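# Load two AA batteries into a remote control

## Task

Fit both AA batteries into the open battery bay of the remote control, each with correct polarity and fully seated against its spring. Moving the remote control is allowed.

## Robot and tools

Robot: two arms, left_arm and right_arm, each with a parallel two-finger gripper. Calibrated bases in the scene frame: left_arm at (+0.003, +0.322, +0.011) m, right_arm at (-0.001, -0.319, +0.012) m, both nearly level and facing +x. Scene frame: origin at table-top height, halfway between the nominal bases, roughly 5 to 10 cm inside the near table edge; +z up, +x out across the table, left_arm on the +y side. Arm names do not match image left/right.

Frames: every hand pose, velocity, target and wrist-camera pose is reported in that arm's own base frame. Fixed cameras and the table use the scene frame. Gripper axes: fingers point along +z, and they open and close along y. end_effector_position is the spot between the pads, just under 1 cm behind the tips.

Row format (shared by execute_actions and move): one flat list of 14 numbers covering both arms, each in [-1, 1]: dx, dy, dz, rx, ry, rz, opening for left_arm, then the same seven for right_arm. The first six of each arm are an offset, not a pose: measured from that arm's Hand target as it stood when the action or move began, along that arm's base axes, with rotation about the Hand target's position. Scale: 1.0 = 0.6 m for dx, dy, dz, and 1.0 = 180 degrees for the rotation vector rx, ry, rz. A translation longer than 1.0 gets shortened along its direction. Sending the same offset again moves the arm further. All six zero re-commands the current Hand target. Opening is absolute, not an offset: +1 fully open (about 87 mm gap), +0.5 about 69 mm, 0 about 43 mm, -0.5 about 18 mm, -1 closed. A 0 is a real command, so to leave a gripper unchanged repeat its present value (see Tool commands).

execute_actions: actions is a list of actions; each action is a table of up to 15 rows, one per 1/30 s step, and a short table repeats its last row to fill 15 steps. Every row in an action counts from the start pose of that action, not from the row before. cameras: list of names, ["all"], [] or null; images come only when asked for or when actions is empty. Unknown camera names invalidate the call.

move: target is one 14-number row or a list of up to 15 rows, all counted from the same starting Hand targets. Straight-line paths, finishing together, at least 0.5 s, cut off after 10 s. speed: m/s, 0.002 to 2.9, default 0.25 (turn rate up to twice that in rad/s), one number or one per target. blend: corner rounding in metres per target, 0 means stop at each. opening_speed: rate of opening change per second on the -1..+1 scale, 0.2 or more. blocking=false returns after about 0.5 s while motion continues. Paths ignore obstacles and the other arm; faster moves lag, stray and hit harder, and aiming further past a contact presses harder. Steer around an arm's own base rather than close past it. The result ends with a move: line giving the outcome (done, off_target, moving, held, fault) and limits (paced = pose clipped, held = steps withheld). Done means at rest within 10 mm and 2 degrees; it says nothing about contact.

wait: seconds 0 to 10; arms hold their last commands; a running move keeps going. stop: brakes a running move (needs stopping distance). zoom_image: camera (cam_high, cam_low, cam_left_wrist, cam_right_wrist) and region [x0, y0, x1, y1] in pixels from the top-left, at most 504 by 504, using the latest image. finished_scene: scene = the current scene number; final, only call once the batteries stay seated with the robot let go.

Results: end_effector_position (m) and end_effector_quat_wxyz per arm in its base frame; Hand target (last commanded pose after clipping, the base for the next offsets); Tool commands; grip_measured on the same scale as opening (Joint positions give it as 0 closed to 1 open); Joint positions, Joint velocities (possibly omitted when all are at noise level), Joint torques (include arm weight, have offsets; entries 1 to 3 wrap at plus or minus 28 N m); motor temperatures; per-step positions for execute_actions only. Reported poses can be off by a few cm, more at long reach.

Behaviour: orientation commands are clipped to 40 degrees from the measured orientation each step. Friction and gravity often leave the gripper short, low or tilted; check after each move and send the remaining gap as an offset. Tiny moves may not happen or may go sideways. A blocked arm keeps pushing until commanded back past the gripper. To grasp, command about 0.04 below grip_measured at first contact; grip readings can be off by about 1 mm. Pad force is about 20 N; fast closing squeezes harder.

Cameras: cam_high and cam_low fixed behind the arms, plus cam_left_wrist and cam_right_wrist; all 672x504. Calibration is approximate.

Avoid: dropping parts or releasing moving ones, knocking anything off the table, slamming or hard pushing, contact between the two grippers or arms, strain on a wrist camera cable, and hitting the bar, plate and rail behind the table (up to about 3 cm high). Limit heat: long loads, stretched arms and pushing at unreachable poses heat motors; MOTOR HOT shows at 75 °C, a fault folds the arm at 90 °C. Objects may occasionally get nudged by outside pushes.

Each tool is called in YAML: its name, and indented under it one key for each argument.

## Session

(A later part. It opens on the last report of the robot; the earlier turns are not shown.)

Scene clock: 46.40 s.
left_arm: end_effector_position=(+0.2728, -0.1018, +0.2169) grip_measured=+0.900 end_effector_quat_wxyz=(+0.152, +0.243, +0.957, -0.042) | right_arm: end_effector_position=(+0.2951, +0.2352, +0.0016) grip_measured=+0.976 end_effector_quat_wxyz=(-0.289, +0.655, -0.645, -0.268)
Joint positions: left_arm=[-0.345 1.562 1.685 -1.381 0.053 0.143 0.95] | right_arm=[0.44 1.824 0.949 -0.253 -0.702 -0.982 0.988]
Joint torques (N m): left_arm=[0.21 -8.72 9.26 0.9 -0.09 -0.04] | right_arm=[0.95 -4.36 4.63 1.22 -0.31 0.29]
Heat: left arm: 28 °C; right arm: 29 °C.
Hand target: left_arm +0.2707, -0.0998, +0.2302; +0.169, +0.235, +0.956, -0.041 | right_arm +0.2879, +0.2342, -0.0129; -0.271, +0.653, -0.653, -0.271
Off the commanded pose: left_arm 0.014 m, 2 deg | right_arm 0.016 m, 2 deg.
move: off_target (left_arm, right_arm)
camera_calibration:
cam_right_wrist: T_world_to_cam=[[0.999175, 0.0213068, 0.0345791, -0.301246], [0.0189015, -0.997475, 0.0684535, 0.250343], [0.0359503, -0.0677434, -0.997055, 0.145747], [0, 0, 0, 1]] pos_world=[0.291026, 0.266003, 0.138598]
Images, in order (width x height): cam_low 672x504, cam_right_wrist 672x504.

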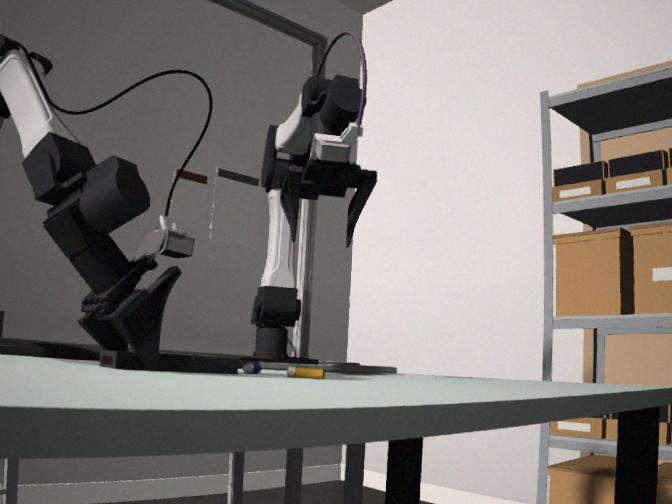

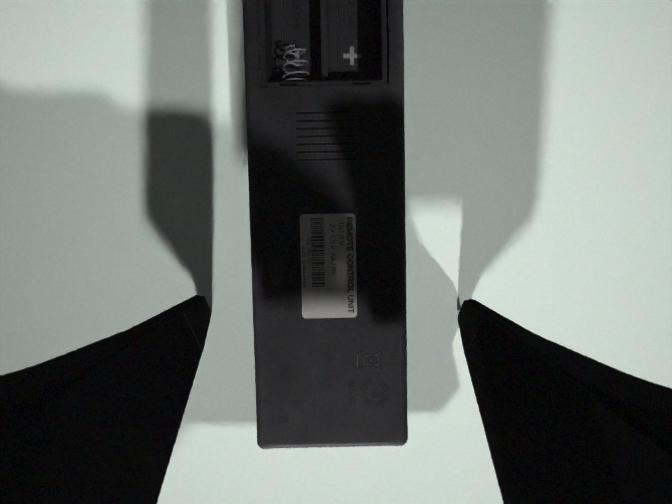

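move:
  target: [0,0,0,0,0,0,0.9,0,0,0,0,0,0,0.02]
  cameras: ["cam_right_wrist","cam_left_wrist"]
  opening_speed: 0.5

Scene clock: 48.83 s.
left_arm: end_effector_position=(+0.2728, -0.1018, +0.2169) grip_measured=+0.900 end_effector_quat_wxyz=(+0.152, +0.243, +0.957, -0.042) | right_arm: end_effector_position=(+0.2953, +0.2351, +0.0016) grip_measured=+0.074 end_effector_quat_wxyz=(-0.289, +0.655, -0.645, -0.268)
Joint positions: left_arm=[-0.345 1.562 1.685 -1.381 0.053 0.143 0.95] | right_arm=[0.44 1.824 0.949 -0.251 -0.701 -0.981 0.537]
Joint torques (N m): left_arm=[0.16 -8.66 9.33 0.9 -0.09 -0.05] | right_arm=[0.91 -4.4 4.64 1.22 -0.28 0.27]
Heat: left arm: 28 °C; right arm: 29 °C.
Hand target: left_arm +0.2707, -0.0998, +0.2302; +0.169, +0.235, +0.956, -0.041 | right_arm +0.2879, +0.2343, -0.0129; -0.271, +0.653, -0.654, -0.271
Off the commanded pose: left_arm 0.014 m, 2 deg | right_arm 0.016 m, 2 deg.
move: off_target (left_arm, right_arm)
camera_calibration:
cam_left_wrist: T_world_to_cam=[[-0.475192, -0.879877, -0.00294487, 0.0393895], [-0.748758, 0.402616, 0.526557, 0.152786], [-0.46212, 0.25242, -0.850135, 0.483926], [0, 0, 0, 1]] pos_world=[0.356749, -0.149009, 0.331068]
cam_right_wrist: T_world_to_cam=[[0.99915, 0.0205946, 0.0357198, -0.30141], [0.0180982, -0.997462, 0.0688578, 0.250619], [0.0370472, -0.0681527, -0.996987, 0.145426], [0, 0, 0, 1]] pos_world=[0.29123, 0.266102, 0.138497]
Images, in order (width x height): cam_left_wrist 672x504, cam_right_wrist 672x504.

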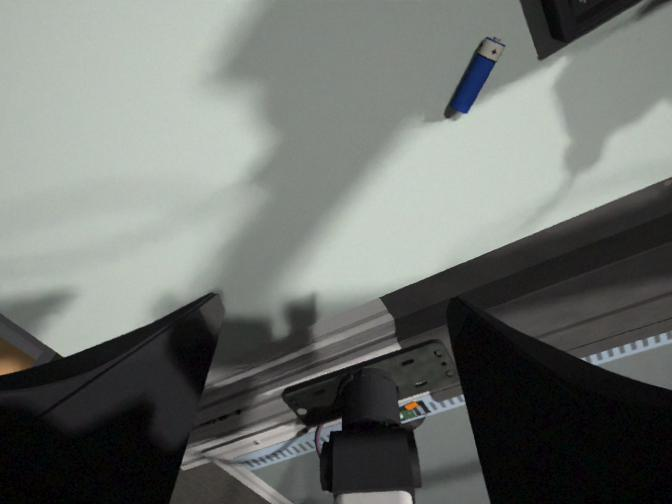

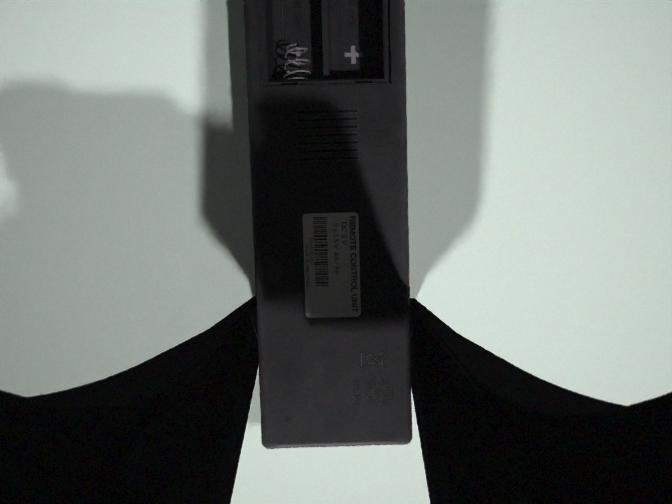

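move:
  target:
    - [0,0,0,0,0,0,0.9,0,0,0,0,0,0,0.5]
    - [0,0,0,0,0,0,0.9,0.01,-0.03,0.03,0.111,0,0,0.5]
    - [0,0,0,0,0,0,0.9,0.01,-0.03,0.003,0.111,0,0,0.5]
  cameras: ["cam_right_wrist","cam_low"]
  speed: 0.12
  opening_speed: 0.6

Scene clock: 54.93 s.
left_arm: end_effector_position=(+0.2728, -0.1018, +0.2169) grip_measured=+0.900 end_effector_quat_wxyz=(+0.152, +0.243, +0.957, -0.042) | right_arm: end_effector_position=(+0.2984, +0.2201, +0.0007) grip_measured=+0.500 end_effector_quat_wxyz=(-0.389, +0.600, -0.589, -0.377)
Joint positions: left_arm=[-0.345 1.562 1.685 -1.381 0.053 0.143 0.95] | right_arm=[0.255 1.889 0.803 0.033 -1.075 -1.02 0.75]
Joint torques (N m): left_arm=[0.17 -8.57 9.42 0.9 -0.08 -0.04] | right_arm=[-0.65 -4.56 3.59 1.21 -0.52 0.05]
Heat: left arm: 29 °C; right arm: 28 °C.
Hand target: left_arm +0.2707, -0.0998, +0.2302; +0.169, +0.235, +0.956, -0.041 | right_arm +0.2938, +0.2163, -0.0111; -0.380, +0.596, -0.597, -0.380
Off the commanded pose: left_arm 0.014 m, 2 deg | right_arm 0.013 m, 1 deg.
move: off_target (left_arm, right_arm)
camera_calibration:
cam_right_wrist: T_world_to_cam=[[0.999318, 0.021256, 0.0301794, -0.304339], [0.0284664, -0.964251, -0.263456, 0.225302], [0.0235005, 0.264135, -0.964199, 0.0743583], [0, 0, 0, 1]] pos_world=[0.295971, 0.204076, 0.140238]
Images, in order (width x height): cam_low 672x504, cam_right_wrist 672x504.

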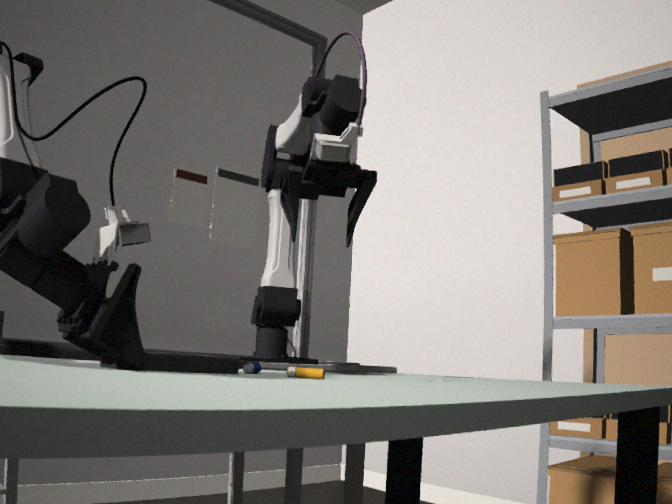

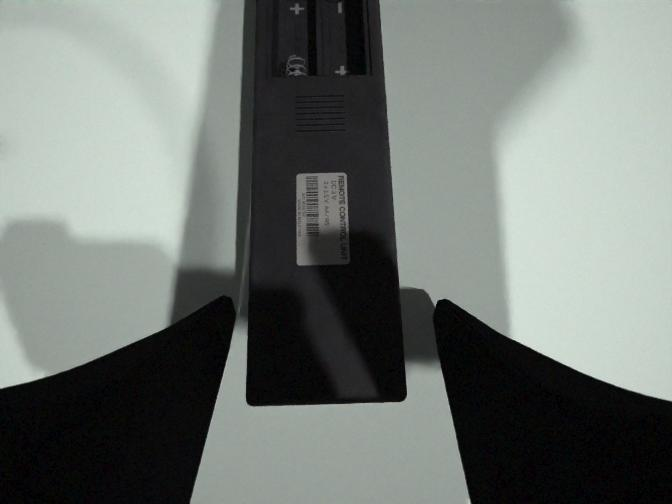

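move:
  target: [0,0,0,0,0,0,0.9,0,0,0,0,0,0,0.02]
  cameras: ["cam_right_wrist"]
  opening_speed: 0.5

zoom_image:
  camera: "cam_right_wrist"
  region: [220, 0, 430, 120]

Scene clock: 56.47 s.
left_arm: end_effector_position=(+0.2728, -0.1018, +0.2169) grip_measured=+0.900 end_effector_quat_wxyz=(+0.152, +0.243, +0.957, -0.042) | right_arm: end_effector_position=(+0.2986, +0.2201, +0.0008) grip_measured=+0.080 end_effector_quat_wxyz=(-0.389, +0.600, -0.589, -0.377)
Joint positions: left_arm=[-0.345 1.562 1.685 -1.381 0.053 0.143 0.95] | right_arm=[0.255 1.889 0.803 0.034 -1.075 -1.02 0.54]
Joint torques (N m): left_arm=[0.17 -8.7 9.31 0.9 -0.09 -0.03] | right_arm=[-0.62 -4.45 3.56 1.2 -0.51 0.07]
Heat: left arm: 29 °C; right arm: 28 °C.
Hand target: left_arm +0.2707, -0.0998, +0.2302; +0.169, +0.235, +0.956, -0.041 | right_arm +0.2938, +0.2163, -0.0111; -0.380, +0.596, -0.597, -0.380
Off the commanded pose: left_arm 0.014 m, 2 deg | right_arm 0.013 m, 2 deg.
move: off_target (left_arm, right_arm)
camera_calibration:
cam_right_wrist: T_world_to_cam=[[0.999283, 0.0212415, 0.031326, -0.304496], [0.0287624, -0.964169, -0.263723, 0.225359], [0.0246017, 0.264435, -0.96409, 0.0740249], [0, 0, 0, 1]] pos_world=[0.295975, 0.204178, 0.140338]
Images, in order (width x height): cam_right_wrist 672x504.

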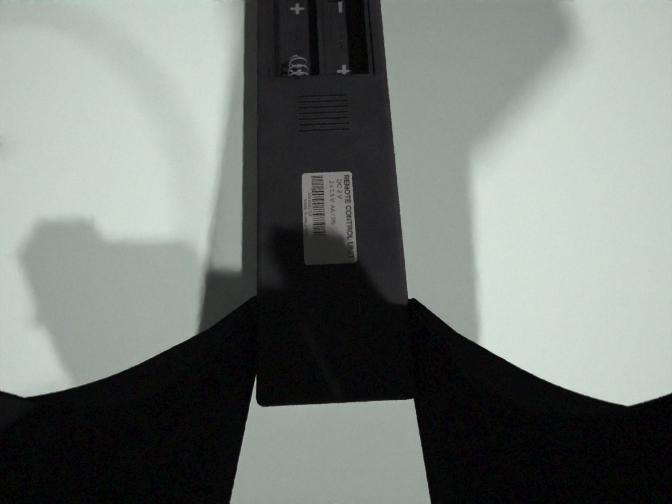

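Scaled by 2.400 from the camera's 672x504 image, which has a finer 960x720 frame.

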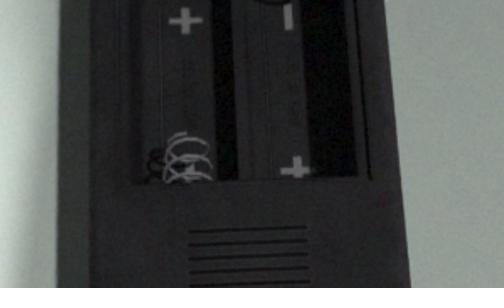

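move:
  target: [-0.0137,-0.193,-0.25,-0.0669,-0.089,-0.101,-0.1,0,0,0,0,0,0,0.02]
  cameras: ["cam_left_wrist","cam_low","cam_right_wrist"]

Scene clock: 59.07 s.
left_arm: end_effector_position=(+0.2631, -0.2126, +0.0815) grip_measured=-0.100 end_effector_quat_wxyz=(+0.310, +0.370, +0.866, -0.128) | right_arm: end_effector_position=(+0.2986, +0.2201, +0.0008) grip_measured=+0.080 end_effector_quat_wxyz=(-0.389, +0.600, -0.589, -0.377)
Joint positions: left_arm=[-0.647 1.388 0.86 -0.364 0.093 0.127 0.45] | right_arm=[0.255 1.889 0.803 0.034 -1.075 -1.02 0.54]
Joint torques (N m): left_arm=[-0.28 -5.64 6.32 2.01 0.11 -0.05] | right_arm=[-0.64 -4.46 3.58 1.25 -0.51 0]
Heat: left arm: 29 °C; right arm: 28 °C.
Hand target: left_arm +0.2624, -0.2155, +0.0801; +0.314, +0.366, +0.865, -0.134 | right_arm +0.2938, +0.2163, -0.0111; -0.380, +0.596, -0.597, -0.380
Off the commanded pose: left_arm 0.003 m, 1 deg | right_arm 0.013 m, 2 deg.
move: off_target (right_arm)
camera_calibration:
cam_left_wrist: T_world_to_cam=[[-0.716357, -0.697555, -0.0157934, 0.0401197], [-0.687509, 0.701818, 0.186501, 0.336708], [-0.11901, 0.144459, -0.982328, 0.289888], [0, 0, 0, 1]] pos_world=[0.29473, -0.250199, 0.222602]
cam_right_wrist: T_world_to_cam=[[0.999283, 0.0212415, 0.031326, -0.304496], [0.0287624, -0.964169, -0.263723, 0.225359], [0.0246017, 0.264435, -0.96409, 0.0740249], [0, 0, 0, 1]] pos_world=[0.295975, 0.204178, 0.140338]
Images, in order (width x height): cam_low 672x504, cam_left_wrist 672x504, cam_right_wrist 672x504.

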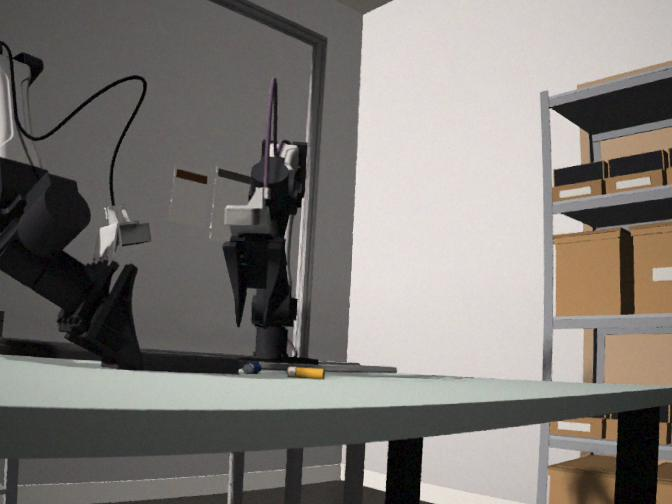

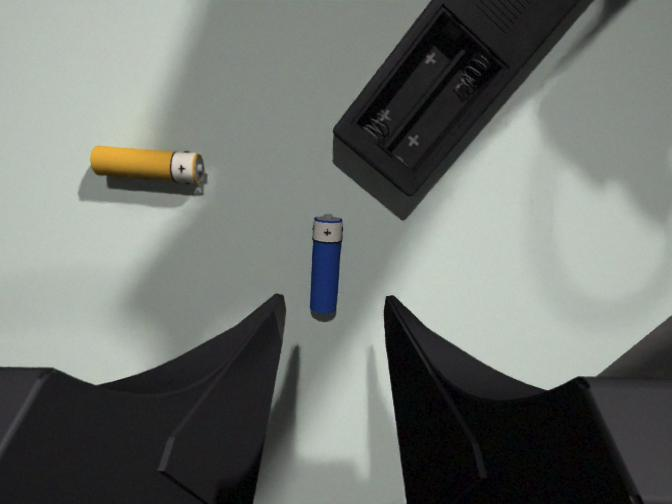

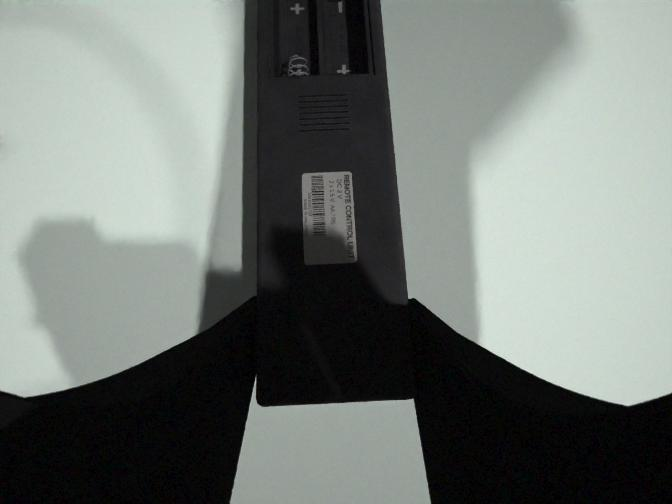

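move:
  target: [0.004,0.006,-0.095,0,0,-0.015,-0.1,0,0,0,0,0,0,0.02]
  cameras: ["cam_left_wrist"]
  speed: 0.12

Scene clock: 61.70 s.
left_arm: end_effector_position=(+0.2632, -0.2115, +0.0252) grip_measured=-0.100 end_effector_quat_wxyz=(+0.306, +0.382, +0.861, -0.138) | right_arm: end_effector_position=(+0.2986, +0.2201, +0.0008) grip_measured=+0.080 end_effector_quat_wxyz=(-0.389, +0.600, -0.589, -0.377)
Joint positions: left_arm=[-0.626 1.491 0.703 -0.11 0.136 0.162 0.45] | right_arm=[0.255 1.889 0.803 0.034 -1.075 -1.02 0.54]
Joint torques (N m): left_arm=[0.4 -5.3 5.82 1.98 0.17 0.2] | right_arm=[-0.68 -4.53 3.77 1.23 -0.53 0.05]
Heat: left arm: 29 °C; right arm: 28 °C.
Hand target: left_arm +0.2648, -0.2119, +0.0232; +0.311, +0.387, +0.856, -0.141 | right_arm +0.2938, +0.2163, -0.0111; -0.380, +0.596, -0.597, -0.380
Off the commanded pose: left_arm 0.003 m, 1 deg | right_arm 0.013 m, 2 deg.
move: off_target (right_arm)
camera_calibration:
cam_left_wrist: T_world_to_cam=[[-0.738856, -0.673854, -0.00337665, 0.0507785], [-0.662593, 0.725578, 0.185764, 0.344988], [-0.122728, 0.13949, -0.982589, 0.234293], [0, 0, 0, 1]] pos_world=[0.294859, -0.24878, 0.166299]
Images, in order (width x height): cam_left_wrist 672x504.

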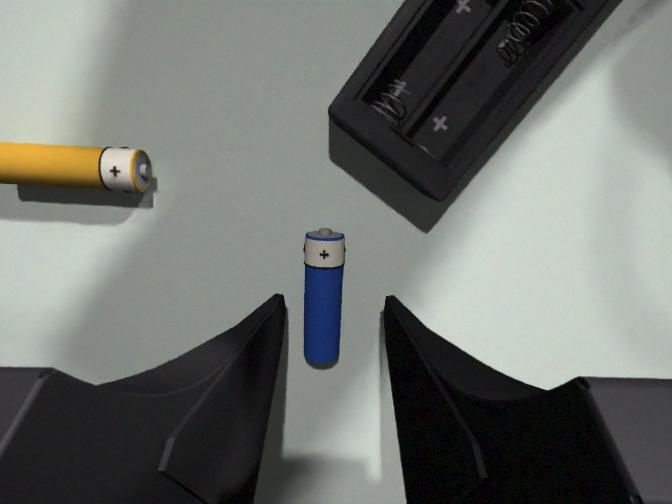

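move:
  target:
    - [0.005,0.005,-0.02,0,0,0,-0.1,0,0,0,0,0,0,0.02]
    - [0.005,0.005,-0.02,0,0,0,-0.66,0,0,0,0,0,0,0.02]
  cameras: ["cam_left_wrist"]
  speed: 0.06
  opening_speed: 0.4

Scene clock: 64.50 s.
left_arm: end_effector_position=(+0.2699, -0.2110, +0.0169) grip_measured=-0.578 end_effector_quat_wxyz=(+0.314, +0.382, +0.858, -0.140) | right_arm: end_effector_position=(+0.2986, +0.2201, +0.0008) grip_measured=+0.080 end_effector_quat_wxyz=(-0.389, +0.600, -0.589, -0.377)
Joint positions: left_arm=[-0.609 1.523 0.683 -0.042 0.147 0.176 0.211] | right_arm=[0.255 1.889 0.803 0.034 -1.075 -1.02 0.54]
Joint torques (N m): left_arm=[0.4 -5.11 5.11 1.93 0.14 0.19] | right_arm=[-0.59 -4.36 3.78 1.19 -0.5 0.06]
Heat: left arm: 28 °C; right arm: 28 °C.
Hand target: left_arm +0.2677, -0.2089, +0.0110; +0.311, +0.387, +0.857, -0.141 | right_arm +0.2938, +0.2163, -0.0111; -0.380, +0.596, -0.597, -0.380
Off the commanded pose: left_arm 0.006 m, 1 deg | right_arm 0.013 m, 2 deg.
move: off_target (right_arm)
camera_calibration:
cam_left_wrist: T_world_to_cam=[[-0.739536, -0.673073, -0.00765737, 0.0564291], [-0.664424, 0.728116, 0.168486, 0.351974], [-0.107828, 0.129689, -0.985674, 0.220937], [0, 0, 0, 1]] pos_world=[0.299414, -0.24695, 0.158901]
Images, in order (width x height): cam_left_wrist 672x504.

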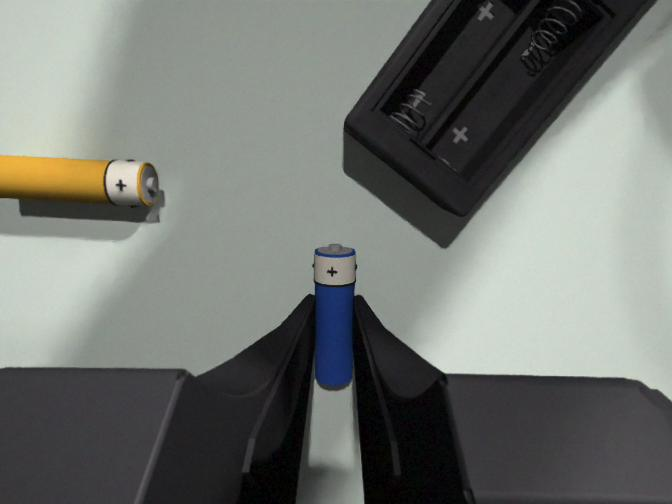

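zoom_image:
  camera: "cam_left_wrist"
  region: [330, 0, 672, 256]

Scaled by 1.474 from the camera's 672x504 image, which has a finer 960x720 frame.

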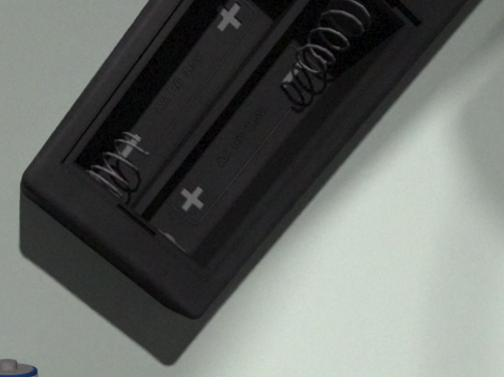

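move:
  target:
    - [0,0,0.12,0,0,0,-0.66,0,0,0,0,0,0,0.02]
    - [0.0522,-0.155,0.13,-0.1049,-0.0436,-0.208,-0.66,0,0,0,0,0,0,0.02]
  cameras: ["all"]
  speed: [0.1,0.15]

Scene clock: 73.30 s.
left_arm: end_effector_position=(+0.2855, -0.2938, +0.0750) grip_measured=-0.578 end_effector_quat_wxyz=(+0.337, +0.585, +0.652, -0.343) | right_arm: end_effector_position=(+0.2986, +0.2201, +0.0008) grip_measured=+0.080 end_effector_quat_wxyz=(-0.389, +0.600, -0.589, -0.377)
Joint positions: left_arm=[-0.537 1.707 0.994 -0.146 0.783 0.621 0.211] | right_arm=[0.255 1.889 0.803 0.034 -1.075 -1.02 0.54]
Joint torques (N m): left_arm=[0.53 -7.15 10.54 1.86 0.57 0.26] | right_arm=[-0.49 -4.53 3.7 1.22 -0.53 0.07]
Heat: left arm: 28 °C; right arm: 28 °C.
Hand target: left_arm +0.2990, -0.3019, +0.0892; +0.364, +0.593, +0.631, -0.343 | right_arm +0.2938, +0.2163, -0.0111; -0.380, +0.596, -0.597, -0.380
Off the commanded pose: left_arm 0.021 m, 4 deg | right_arm 0.013 m, 2 deg.
move: off_target (left_arm, right_arm)
camera_calibration:
cam_left_wrist: T_world_to_cam=[[-0.995107, -0.0865001, 0.0477451, 0.253848], [-0.0920831, 0.987119, -0.130832, 0.34789], [-0.0358131, -0.134588, -0.990254, 0.192741], [0, 0, 0, 1]] pos_world=[0.291543, -0.29551, 0.224257]
cam_right_wrist: T_world_to_cam=[[0.999283, 0.0212415, 0.031326, -0.304496], [0.0287624, -0.964169, -0.263723, 0.225359], [0.0246017, 0.264435, -0.96409, 0.0740249], [0, 0, 0, 1]] pos_world=[0.295975, 0.204178, 0.140338]

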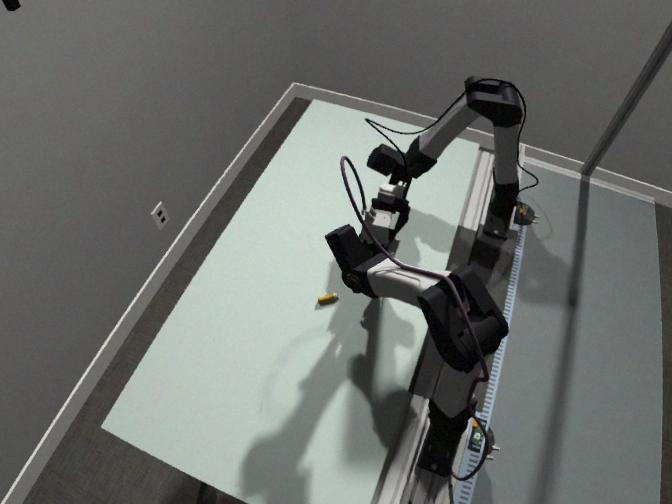

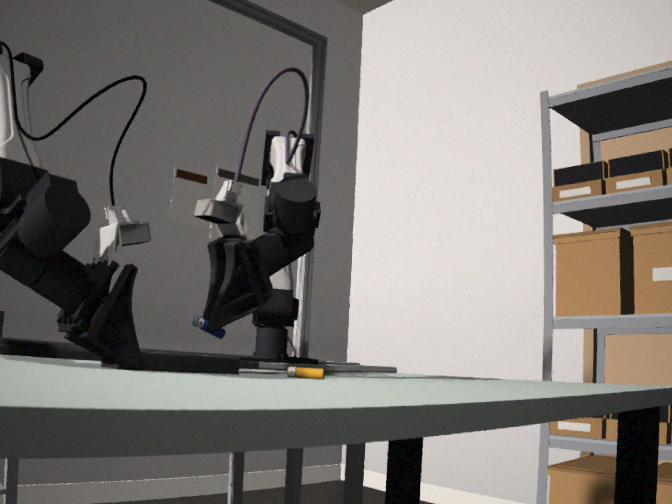

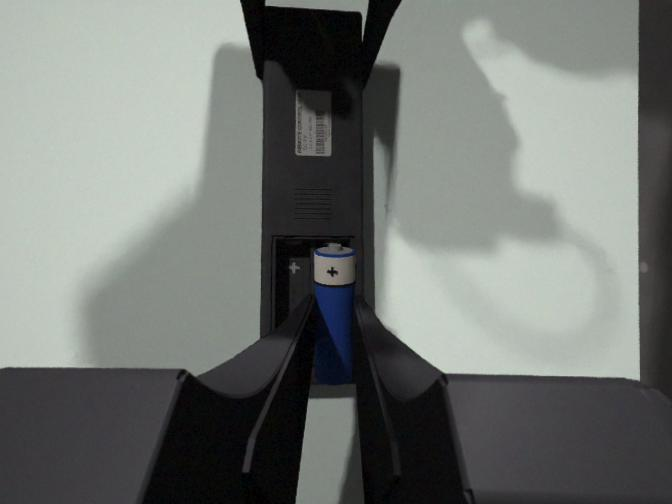

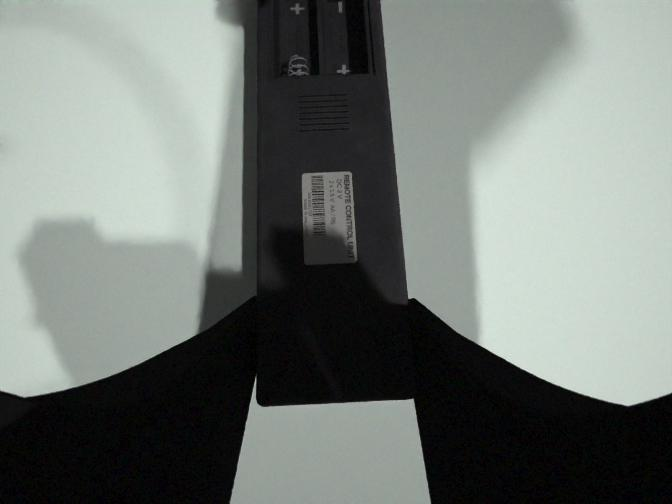

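move:
  target: [0.0275,-0.019,-0.02,-0.013,-0.0175,0.006,-0.66,0,0,0,0,0,0,0.02]
  cameras: ["cam_left_wrist"]
  speed: 0.1

Scene clock: 76.07 s.
left_arm: end_effector_position=(+0.3103, -0.3088, +0.0722) grip_measured=-0.578 end_effector_quat_wxyz=(+0.384, +0.590, +0.627, -0.335) | right_arm: end_effector_position=(+0.2986, +0.2201, +0.0008) grip_measured=+0.080 end_effector_quat_wxyz=(-0.389, +0.600, -0.589, -0.377)
Joint positions: left_arm=[-0.537 1.771 0.994 0.032 0.783 0.615 0.211] | right_arm=[0.255 1.889 0.803 0.034 -1.075 -1.02 0.54]
Joint torques (N m): left_arm=[-0.02 -7.66 7.8 2.01 0.35 0] | right_arm=[-0.53 -4.71 3.55 1.2 -0.52 0.1]
Heat: left arm: 28 °C; right arm: 28 °C.
Hand target: left_arm +0.3155, -0.3134, +0.0771; +0.397, +0.589, +0.619, -0.336 | right_arm +0.2938, +0.2163, -0.0111; -0.380, +0.596, -0.597, -0.380
Off the commanded pose: left_arm 0.009 m, 2 deg | right_arm 0.013 m, 2 deg.
move: off_target (right_arm)
camera_calibration:
cam_left_wrist: T_world_to_cam=[[-0.99529, -0.0888039, -0.0388847, 0.282861], [-0.0795077, 0.977233, -0.196709, 0.362438], [0.0554679, -0.19269, -0.979691, 0.141806], [0, 0, 0, 1]] pos_world=[0.302479, -0.301742, 0.221219]
Images, in order (width x height): cam_left_wrist 672x504.

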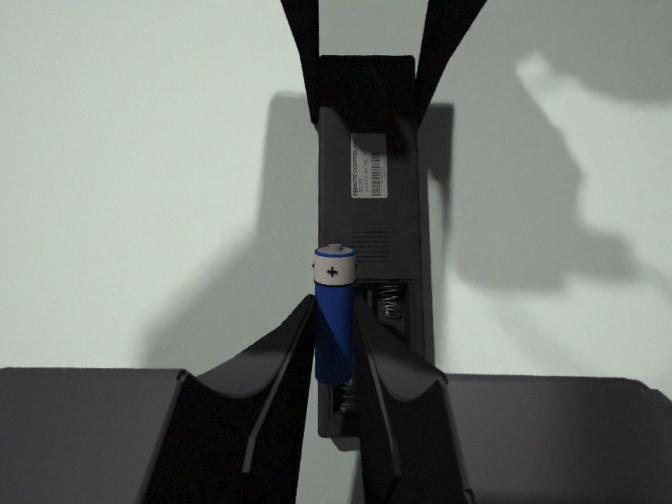

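move:
  target: [-0.009,0.010,-0.055,0,0,0,-0.66,0,0,0,0,0,0,0.02]
  cameras: ["cam_left_wrist","cam_low","cam_right_wrist"]
  speed: 0.06

zoom_image:
  camera: "cam_left_wrist"
  region: [260, 200, 470, 460]

Scene clock: 78.70 s.
left_arm: end_effector_position=(+0.3058, -0.3074, +0.0447) grip_measured=-0.578 end_effector_quat_wxyz=(+0.385, +0.590, +0.624, -0.338) | right_arm: end_effector_position=(+0.2995, +0.2202, +0.0011) grip_measured=+0.080 end_effector_quat_wxyz=(-0.391, +0.601, -0.588, -0.376)
Joint positions: left_arm=[-0.537 1.821 0.923 0.156 0.791 0.615 0.211] | right_arm=[0.255 1.889 0.803 0.038 -1.074 -1.02 0.54]
Joint torques (N m): left_arm=[0.47 -7.64 5.44 2.21 0.34 0.05] | right_arm=[-0.55 -4.49 3.67 1.16 -0.5 0.06]
Heat: left arm: 28 °C; right arm: 28 °C.
Hand target: left_arm +0.3102, -0.3074, +0.0442; +0.397, +0.589, +0.619, -0.336 | right_arm +0.2938, +0.2163, -0.0111; -0.380, +0.596, -0.597, -0.380
Off the commanded pose: left_arm 0.004 m, 2 deg | right_arm 0.014 m, 2 deg.
move: off_target (right_arm)
camera_calibration:
cam_left_wrist: T_world_to_cam=[[-0.995814, -0.0834003, -0.0373895, 0.279202], [-0.0742122, 0.9766, -0.201854, 0.35375], [0.0533492, -0.198234, -0.978702, 0.114303], [0, 0, 0, 1]] pos_world=[0.298188, -0.299528, 0.193714]
cam_right_wrist: T_world_to_cam=[[0.999137, 0.0208786, 0.0359124, -0.305248], [0.0296384, -0.964035, -0.264117, 0.225176], [0.0291065, 0.264953, -0.963822, 0.0727322], [0, 0, 0, 1]] pos_world=[0.296194, 0.20418, 0.140536]
Images, in order (width x height): cam_low 672x504, cam_left_wrist 672x504, cam_right_wrist 672x504.

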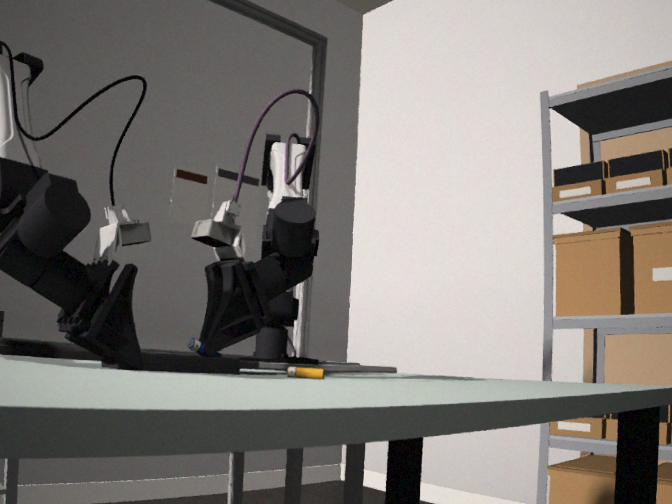

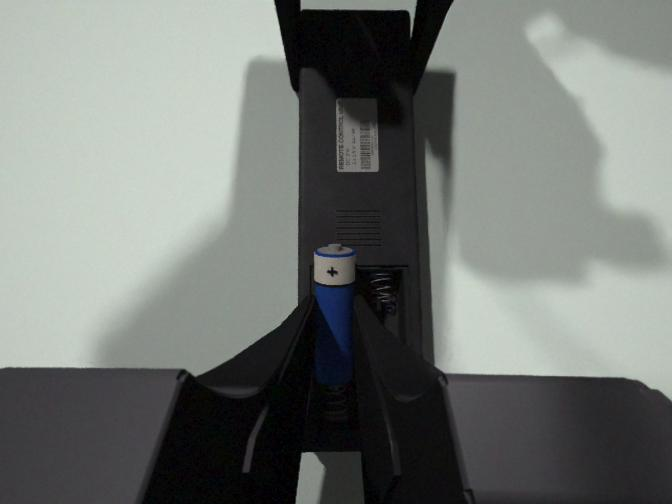

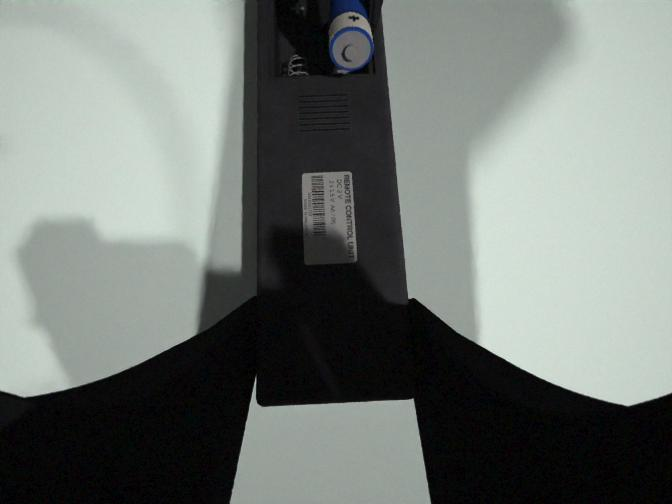

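Scaled by 1.938 from the camera's 672x504 image, which has a finer 960x720 frame.

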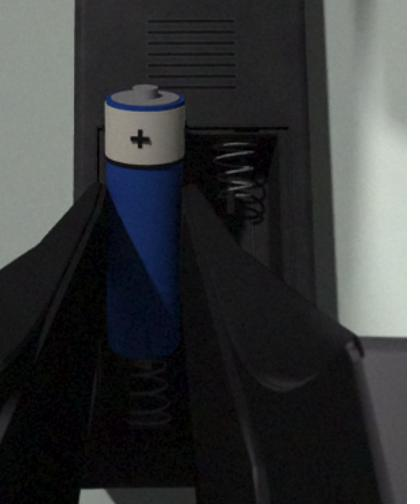

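move:
  target: [-0.001,0.009,-0.02,0,0,0,-0.66,0,0,0,0,0,0,0.02]
  cameras: ["cam_left_wrist","cam_right_wrist"]
  speed: 0.04

zoom_image:
  camera: "cam_left_wrist"
  region: [260, 200, 470, 460]

Scene clock: 80.50 s.
left_arm: end_effector_position=(+0.3073, -0.3076, +0.0434) grip_measured=-0.578 end_effector_quat_wxyz=(+0.398, +0.590, +0.612, -0.345) | right_arm: end_effector_position=(+0.2996, +0.2202, +0.0010) grip_measured=+0.075 end_effector_quat_wxyz=(-0.391, +0.601, -0.588, -0.375)
Joint positions: left_arm=[-0.525 1.833 0.898 0.225 0.821 0.615 0.211] | right_arm=[0.255 1.889 0.803 0.039 -1.074 -1.02 0.537]
Joint torques (N m): left_arm=[0.54 -6.79 4.77 1.91 0.06 0.2] | right_arm=[-0.5 -4.52 3.74 1.16 -0.48 0.06]
Heat: left arm: 28 °C; right arm: 28 °C.
Hand target: left_arm +0.3095, -0.3020, +0.0321; +0.397, +0.589, +0.619, -0.336 | right_arm +0.2938, +0.2163, -0.0111; -0.380, +0.596, -0.597, -0.380
Off the commanded pose: left_arm 0.013 m, 1 deg | right_arm 0.014 m, 2 deg.
move: off_target (left_arm, right_arm)
camera_calibration:
cam_left_wrist: T_world_to_cam=[[-0.995893, -0.0736122, -0.0527176, 0.284364], [-0.059185, 0.969891, -0.236239, 0.348581], [0.0685204, -0.232148, -0.970264, 0.0974349], [0, 0, 0, 1]] pos_world=[0.29715, -0.294533, 0.191877]
cam_right_wrist: T_world_to_cam=[[0.999125, 0.0206566, 0.0363614, -0.305365], [0.0295364, -0.9641, -0.263893, 0.225184], [0.0296048, 0.264736, -0.963866, 0.0726316], [0, 0, 0, 1]] pos_world=[0.296296, 0.204179, 0.140535]
Images, in order (width x height): cam_left_wrist 672x504, cam_right_wrist 672x504.

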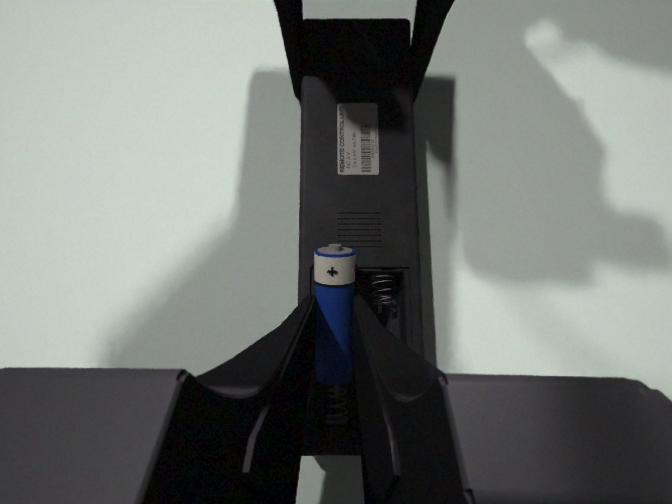

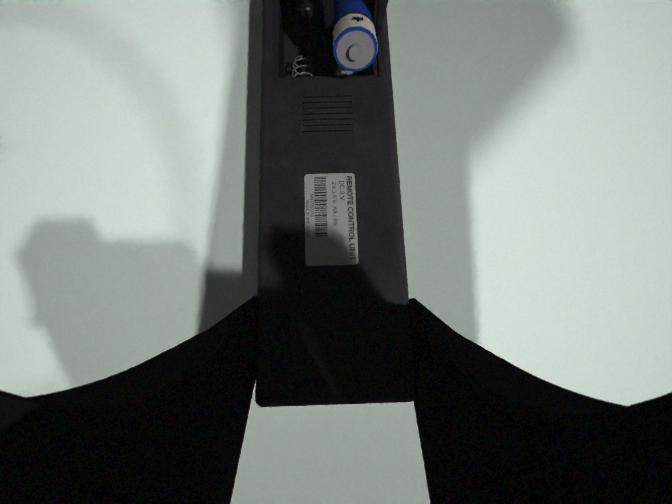

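Scaled by 1.938 from the camera's 672x504 image, which has a finer 960x720 frame.

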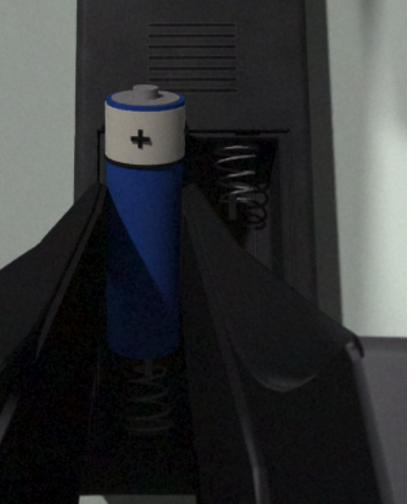

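execute_actions:
  actions: []

zoom_image:
  camera: "cam_low"
  region: [90, 300, 290, 400]

zoom_image:
  camera: "cam_right_wrist"
  region: [250, 0, 430, 110]

Scene clock: 81.37 s.
left_arm: end_effector_position=(+0.3078, -0.3077, +0.0435) grip_measured=-0.578 end_effector_quat_wxyz=(+0.399, +0.590, +0.611, -0.345) | right_arm: end_effector_position=(+0.2998, +0.2199, +0.0010) grip_measured=+0.075 end_effector_quat_wxyz=(-0.391, +0.600, -0.588, -0.375)
Joint positions: left_arm=[-0.525 1.834 0.898 0.228 0.821 0.615 0.211] | right_arm=[0.254 1.889 0.803 0.039 -1.074 -1.02 0.537]
Joint velocities: within noise
Joint torques (N m): left_arm=[0.61 -6.86 4.83 1.94 0.07 0.18] | right_arm=[-0.58 -4.56 3.69 1.16 -0.51 0.07]
Motor temperatures (°C): left_arm=[20 28 27 25 20 21 23] | right_arm=[19 23 26 28 22 22 21]
Heat: left arm: 28 °C; right arm: 28 °C.
Hand target: left_arm +0.3097, -0.3019, +0.0322; +0.397, +0.589, +0.619, -0.336 | right_arm +0.2938, +0.2163, -0.0111; -0.380, +0.596, -0.597, -0.380
Tool commands: left_gripper/opening=-0.66 right_gripper/opening=+0.02
Off the commanded pose: left_arm 0.013 m, 1 deg | right_arm 0.014 m, 2 deg.
camera_calibration:
cam_left_wrist: T_world_to_cam=[[-0.995759, -0.0740453, -0.0545955, 0.284756], [-0.0590792, 0.969594, -0.237479, 0.348732], [0.0705197, -0.233247, -0.969857, 0.096522], [0, 0, 0, 1]] pos_world=[0.297344, -0.29453, 0.191975]
cam_right_wrist: T_world_to_cam=[[0.999148, 0.0195157, 0.0363539, -0.305333], [0.0284342, -0.964127, -0.263915, 0.225225], [0.0298992, 0.264724, -0.963861, 0.0726193], [0, 0, 0, 1]] pos_world=[0.296498, 0.20388, 0.140535]

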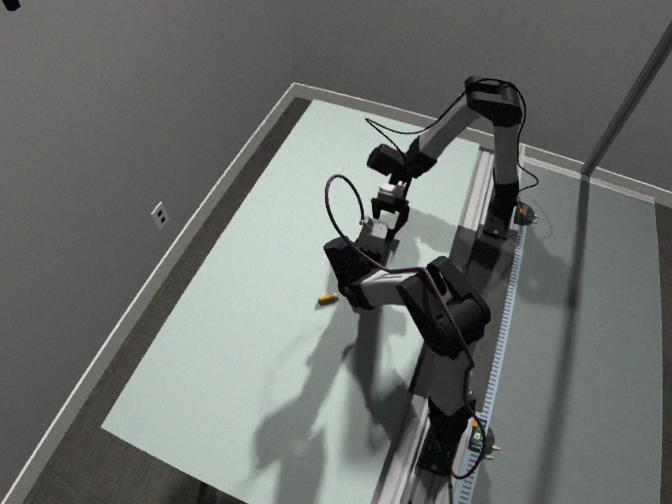

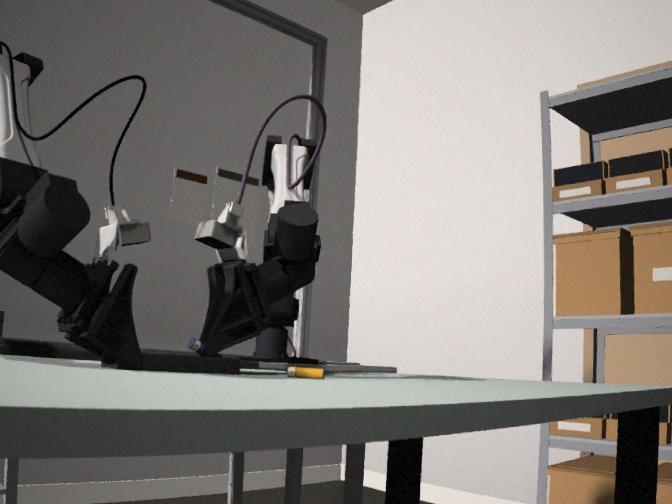

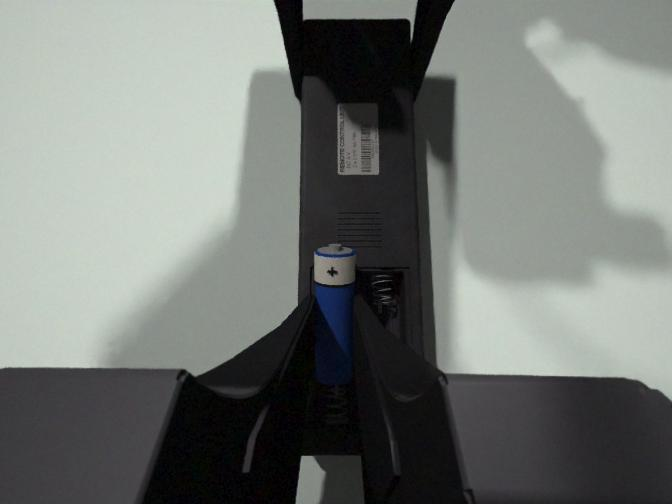

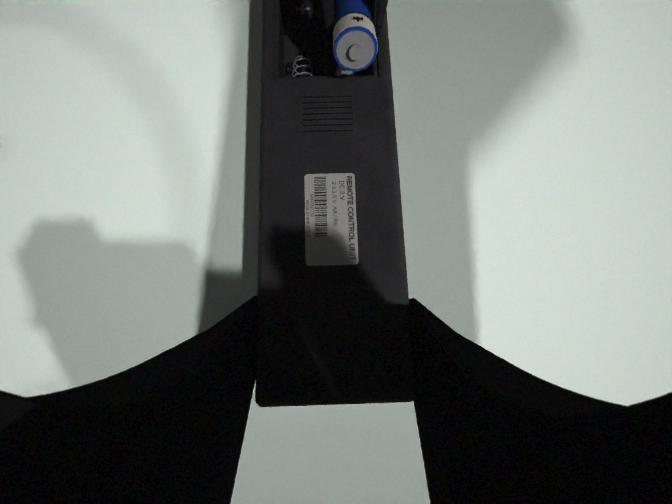

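Scaled by 2.520 from the camera's 672x504 image, which has a finer 960x720 frame.

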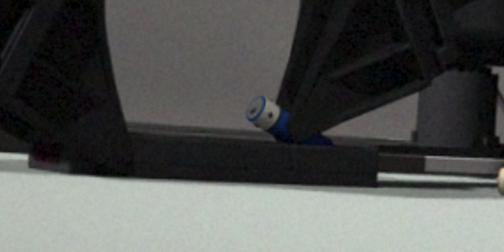

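Scaled by 2.800 from the camera's 672x504 image, which has a finer 960x720 frame.

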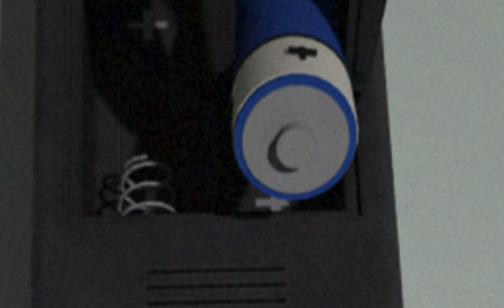

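move:
  target: [0,0.0133,0.0133,0,0,0,-0.68,0,0,0,0,0,0,0.02]
  cameras: ["cam_left_wrist","cam_right_wrist"]
  speed: 0.03

zoom_image:
  camera: "cam_left_wrist"
  region: [260, 200, 470, 460]

zoom_image:
  camera: "cam_right_wrist"
  region: [250, 0, 430, 110]

Scene clock: 82.97 s.
left_arm: end_effector_position=(+0.3079, -0.3042, +0.0435) grip_measured=-0.578 end_effector_quat_wxyz=(+0.397, +0.589, +0.611, -0.350) | right_arm: end_effector_position=(+0.3000, +0.2199, +0.0011) grip_measured=+0.075 end_effector_quat_wxyz=(-0.391, +0.600, -0.588, -0.375)
Joint positions: left_arm=[-0.511 1.834 0.898 0.217 0.841 0.622 0.211] | right_arm=[0.254 1.889 0.803 0.04 -1.074 -1.02 0.537]
Joint torques (N m): left_arm=[1.28 -9.92 4.71 1.55 0.02 0.29] | right_arm=[-0.36 -4.49 3.73 1.18 -0.5 0.07]
Heat: left arm: 28 °C; right arm: 28 °C.
Hand target: left_arm +0.3096, -0.2939, +0.0402; +0.397, +0.589, +0.619, -0.336 | right_arm +0.2938, +0.2163, -0.0111; -0.380, +0.596, -0.597, -0.380
Off the commanded pose: left_arm 0.011 m, 2 deg | right_arm 0.014 m, 2 deg.
move: off_target (left_arm, right_arm)
camera_calibration:
cam_left_wrist: T_world_to_cam=[[-0.996558, -0.0699499, -0.044494, 0.286096], [-0.0571945, 0.968639, -0.241799, 0.34453], [0.0600124, -0.238422, -0.969306, 0.0989703], [0, 0, 0, 1]] pos_world=[0.298877, -0.290116, 0.191969]
cam_right_wrist: T_world_to_cam=[[0.999106, 0.0195007, 0.037498, -0.305486], [0.0287285, -0.964071, -0.264088, 0.225178], [0.0310008, 0.264929, -0.963769, 0.0723336], [0, 0, 0, 1]] pos_world=[0.296502, 0.203881, 0.140635]
Images, in order (width x height): cam_left_wrist 672x504, cam_right_wrist 672x504.

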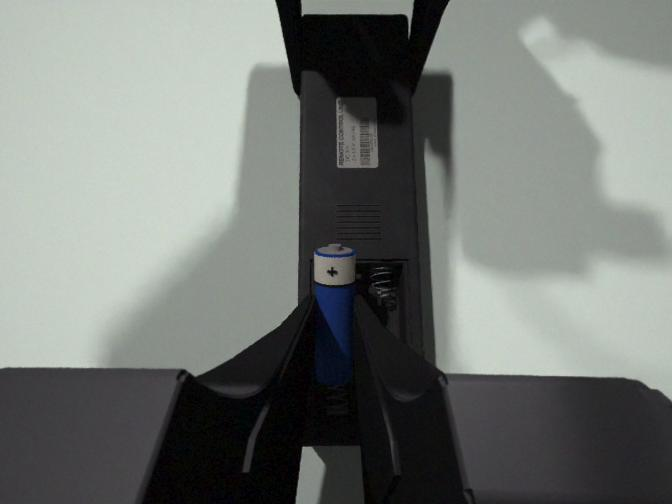

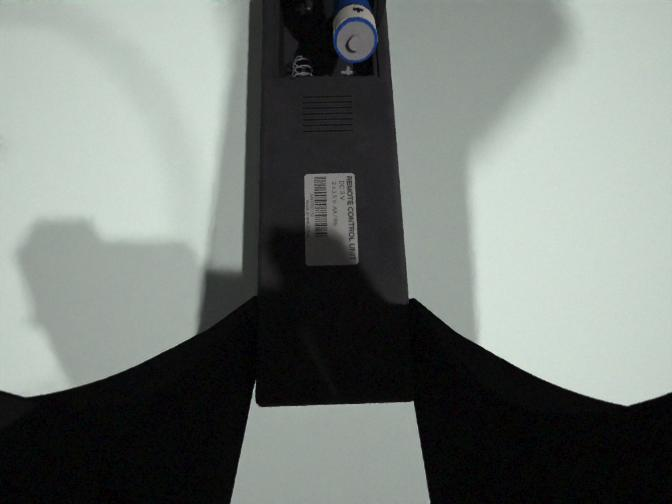

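Scaled by 1.938 from the camera's 672x504 image, which has a finer 960x720 frame.

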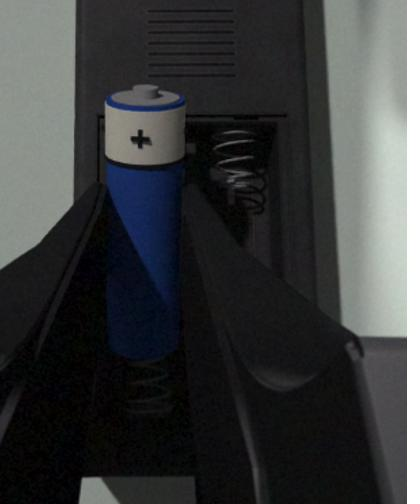

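Scaled by 2.800 from the camera's 672x504 image, which has a finer 960x720 frame.

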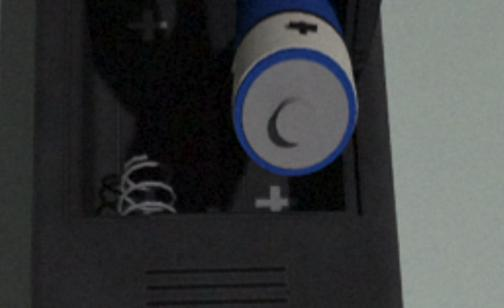

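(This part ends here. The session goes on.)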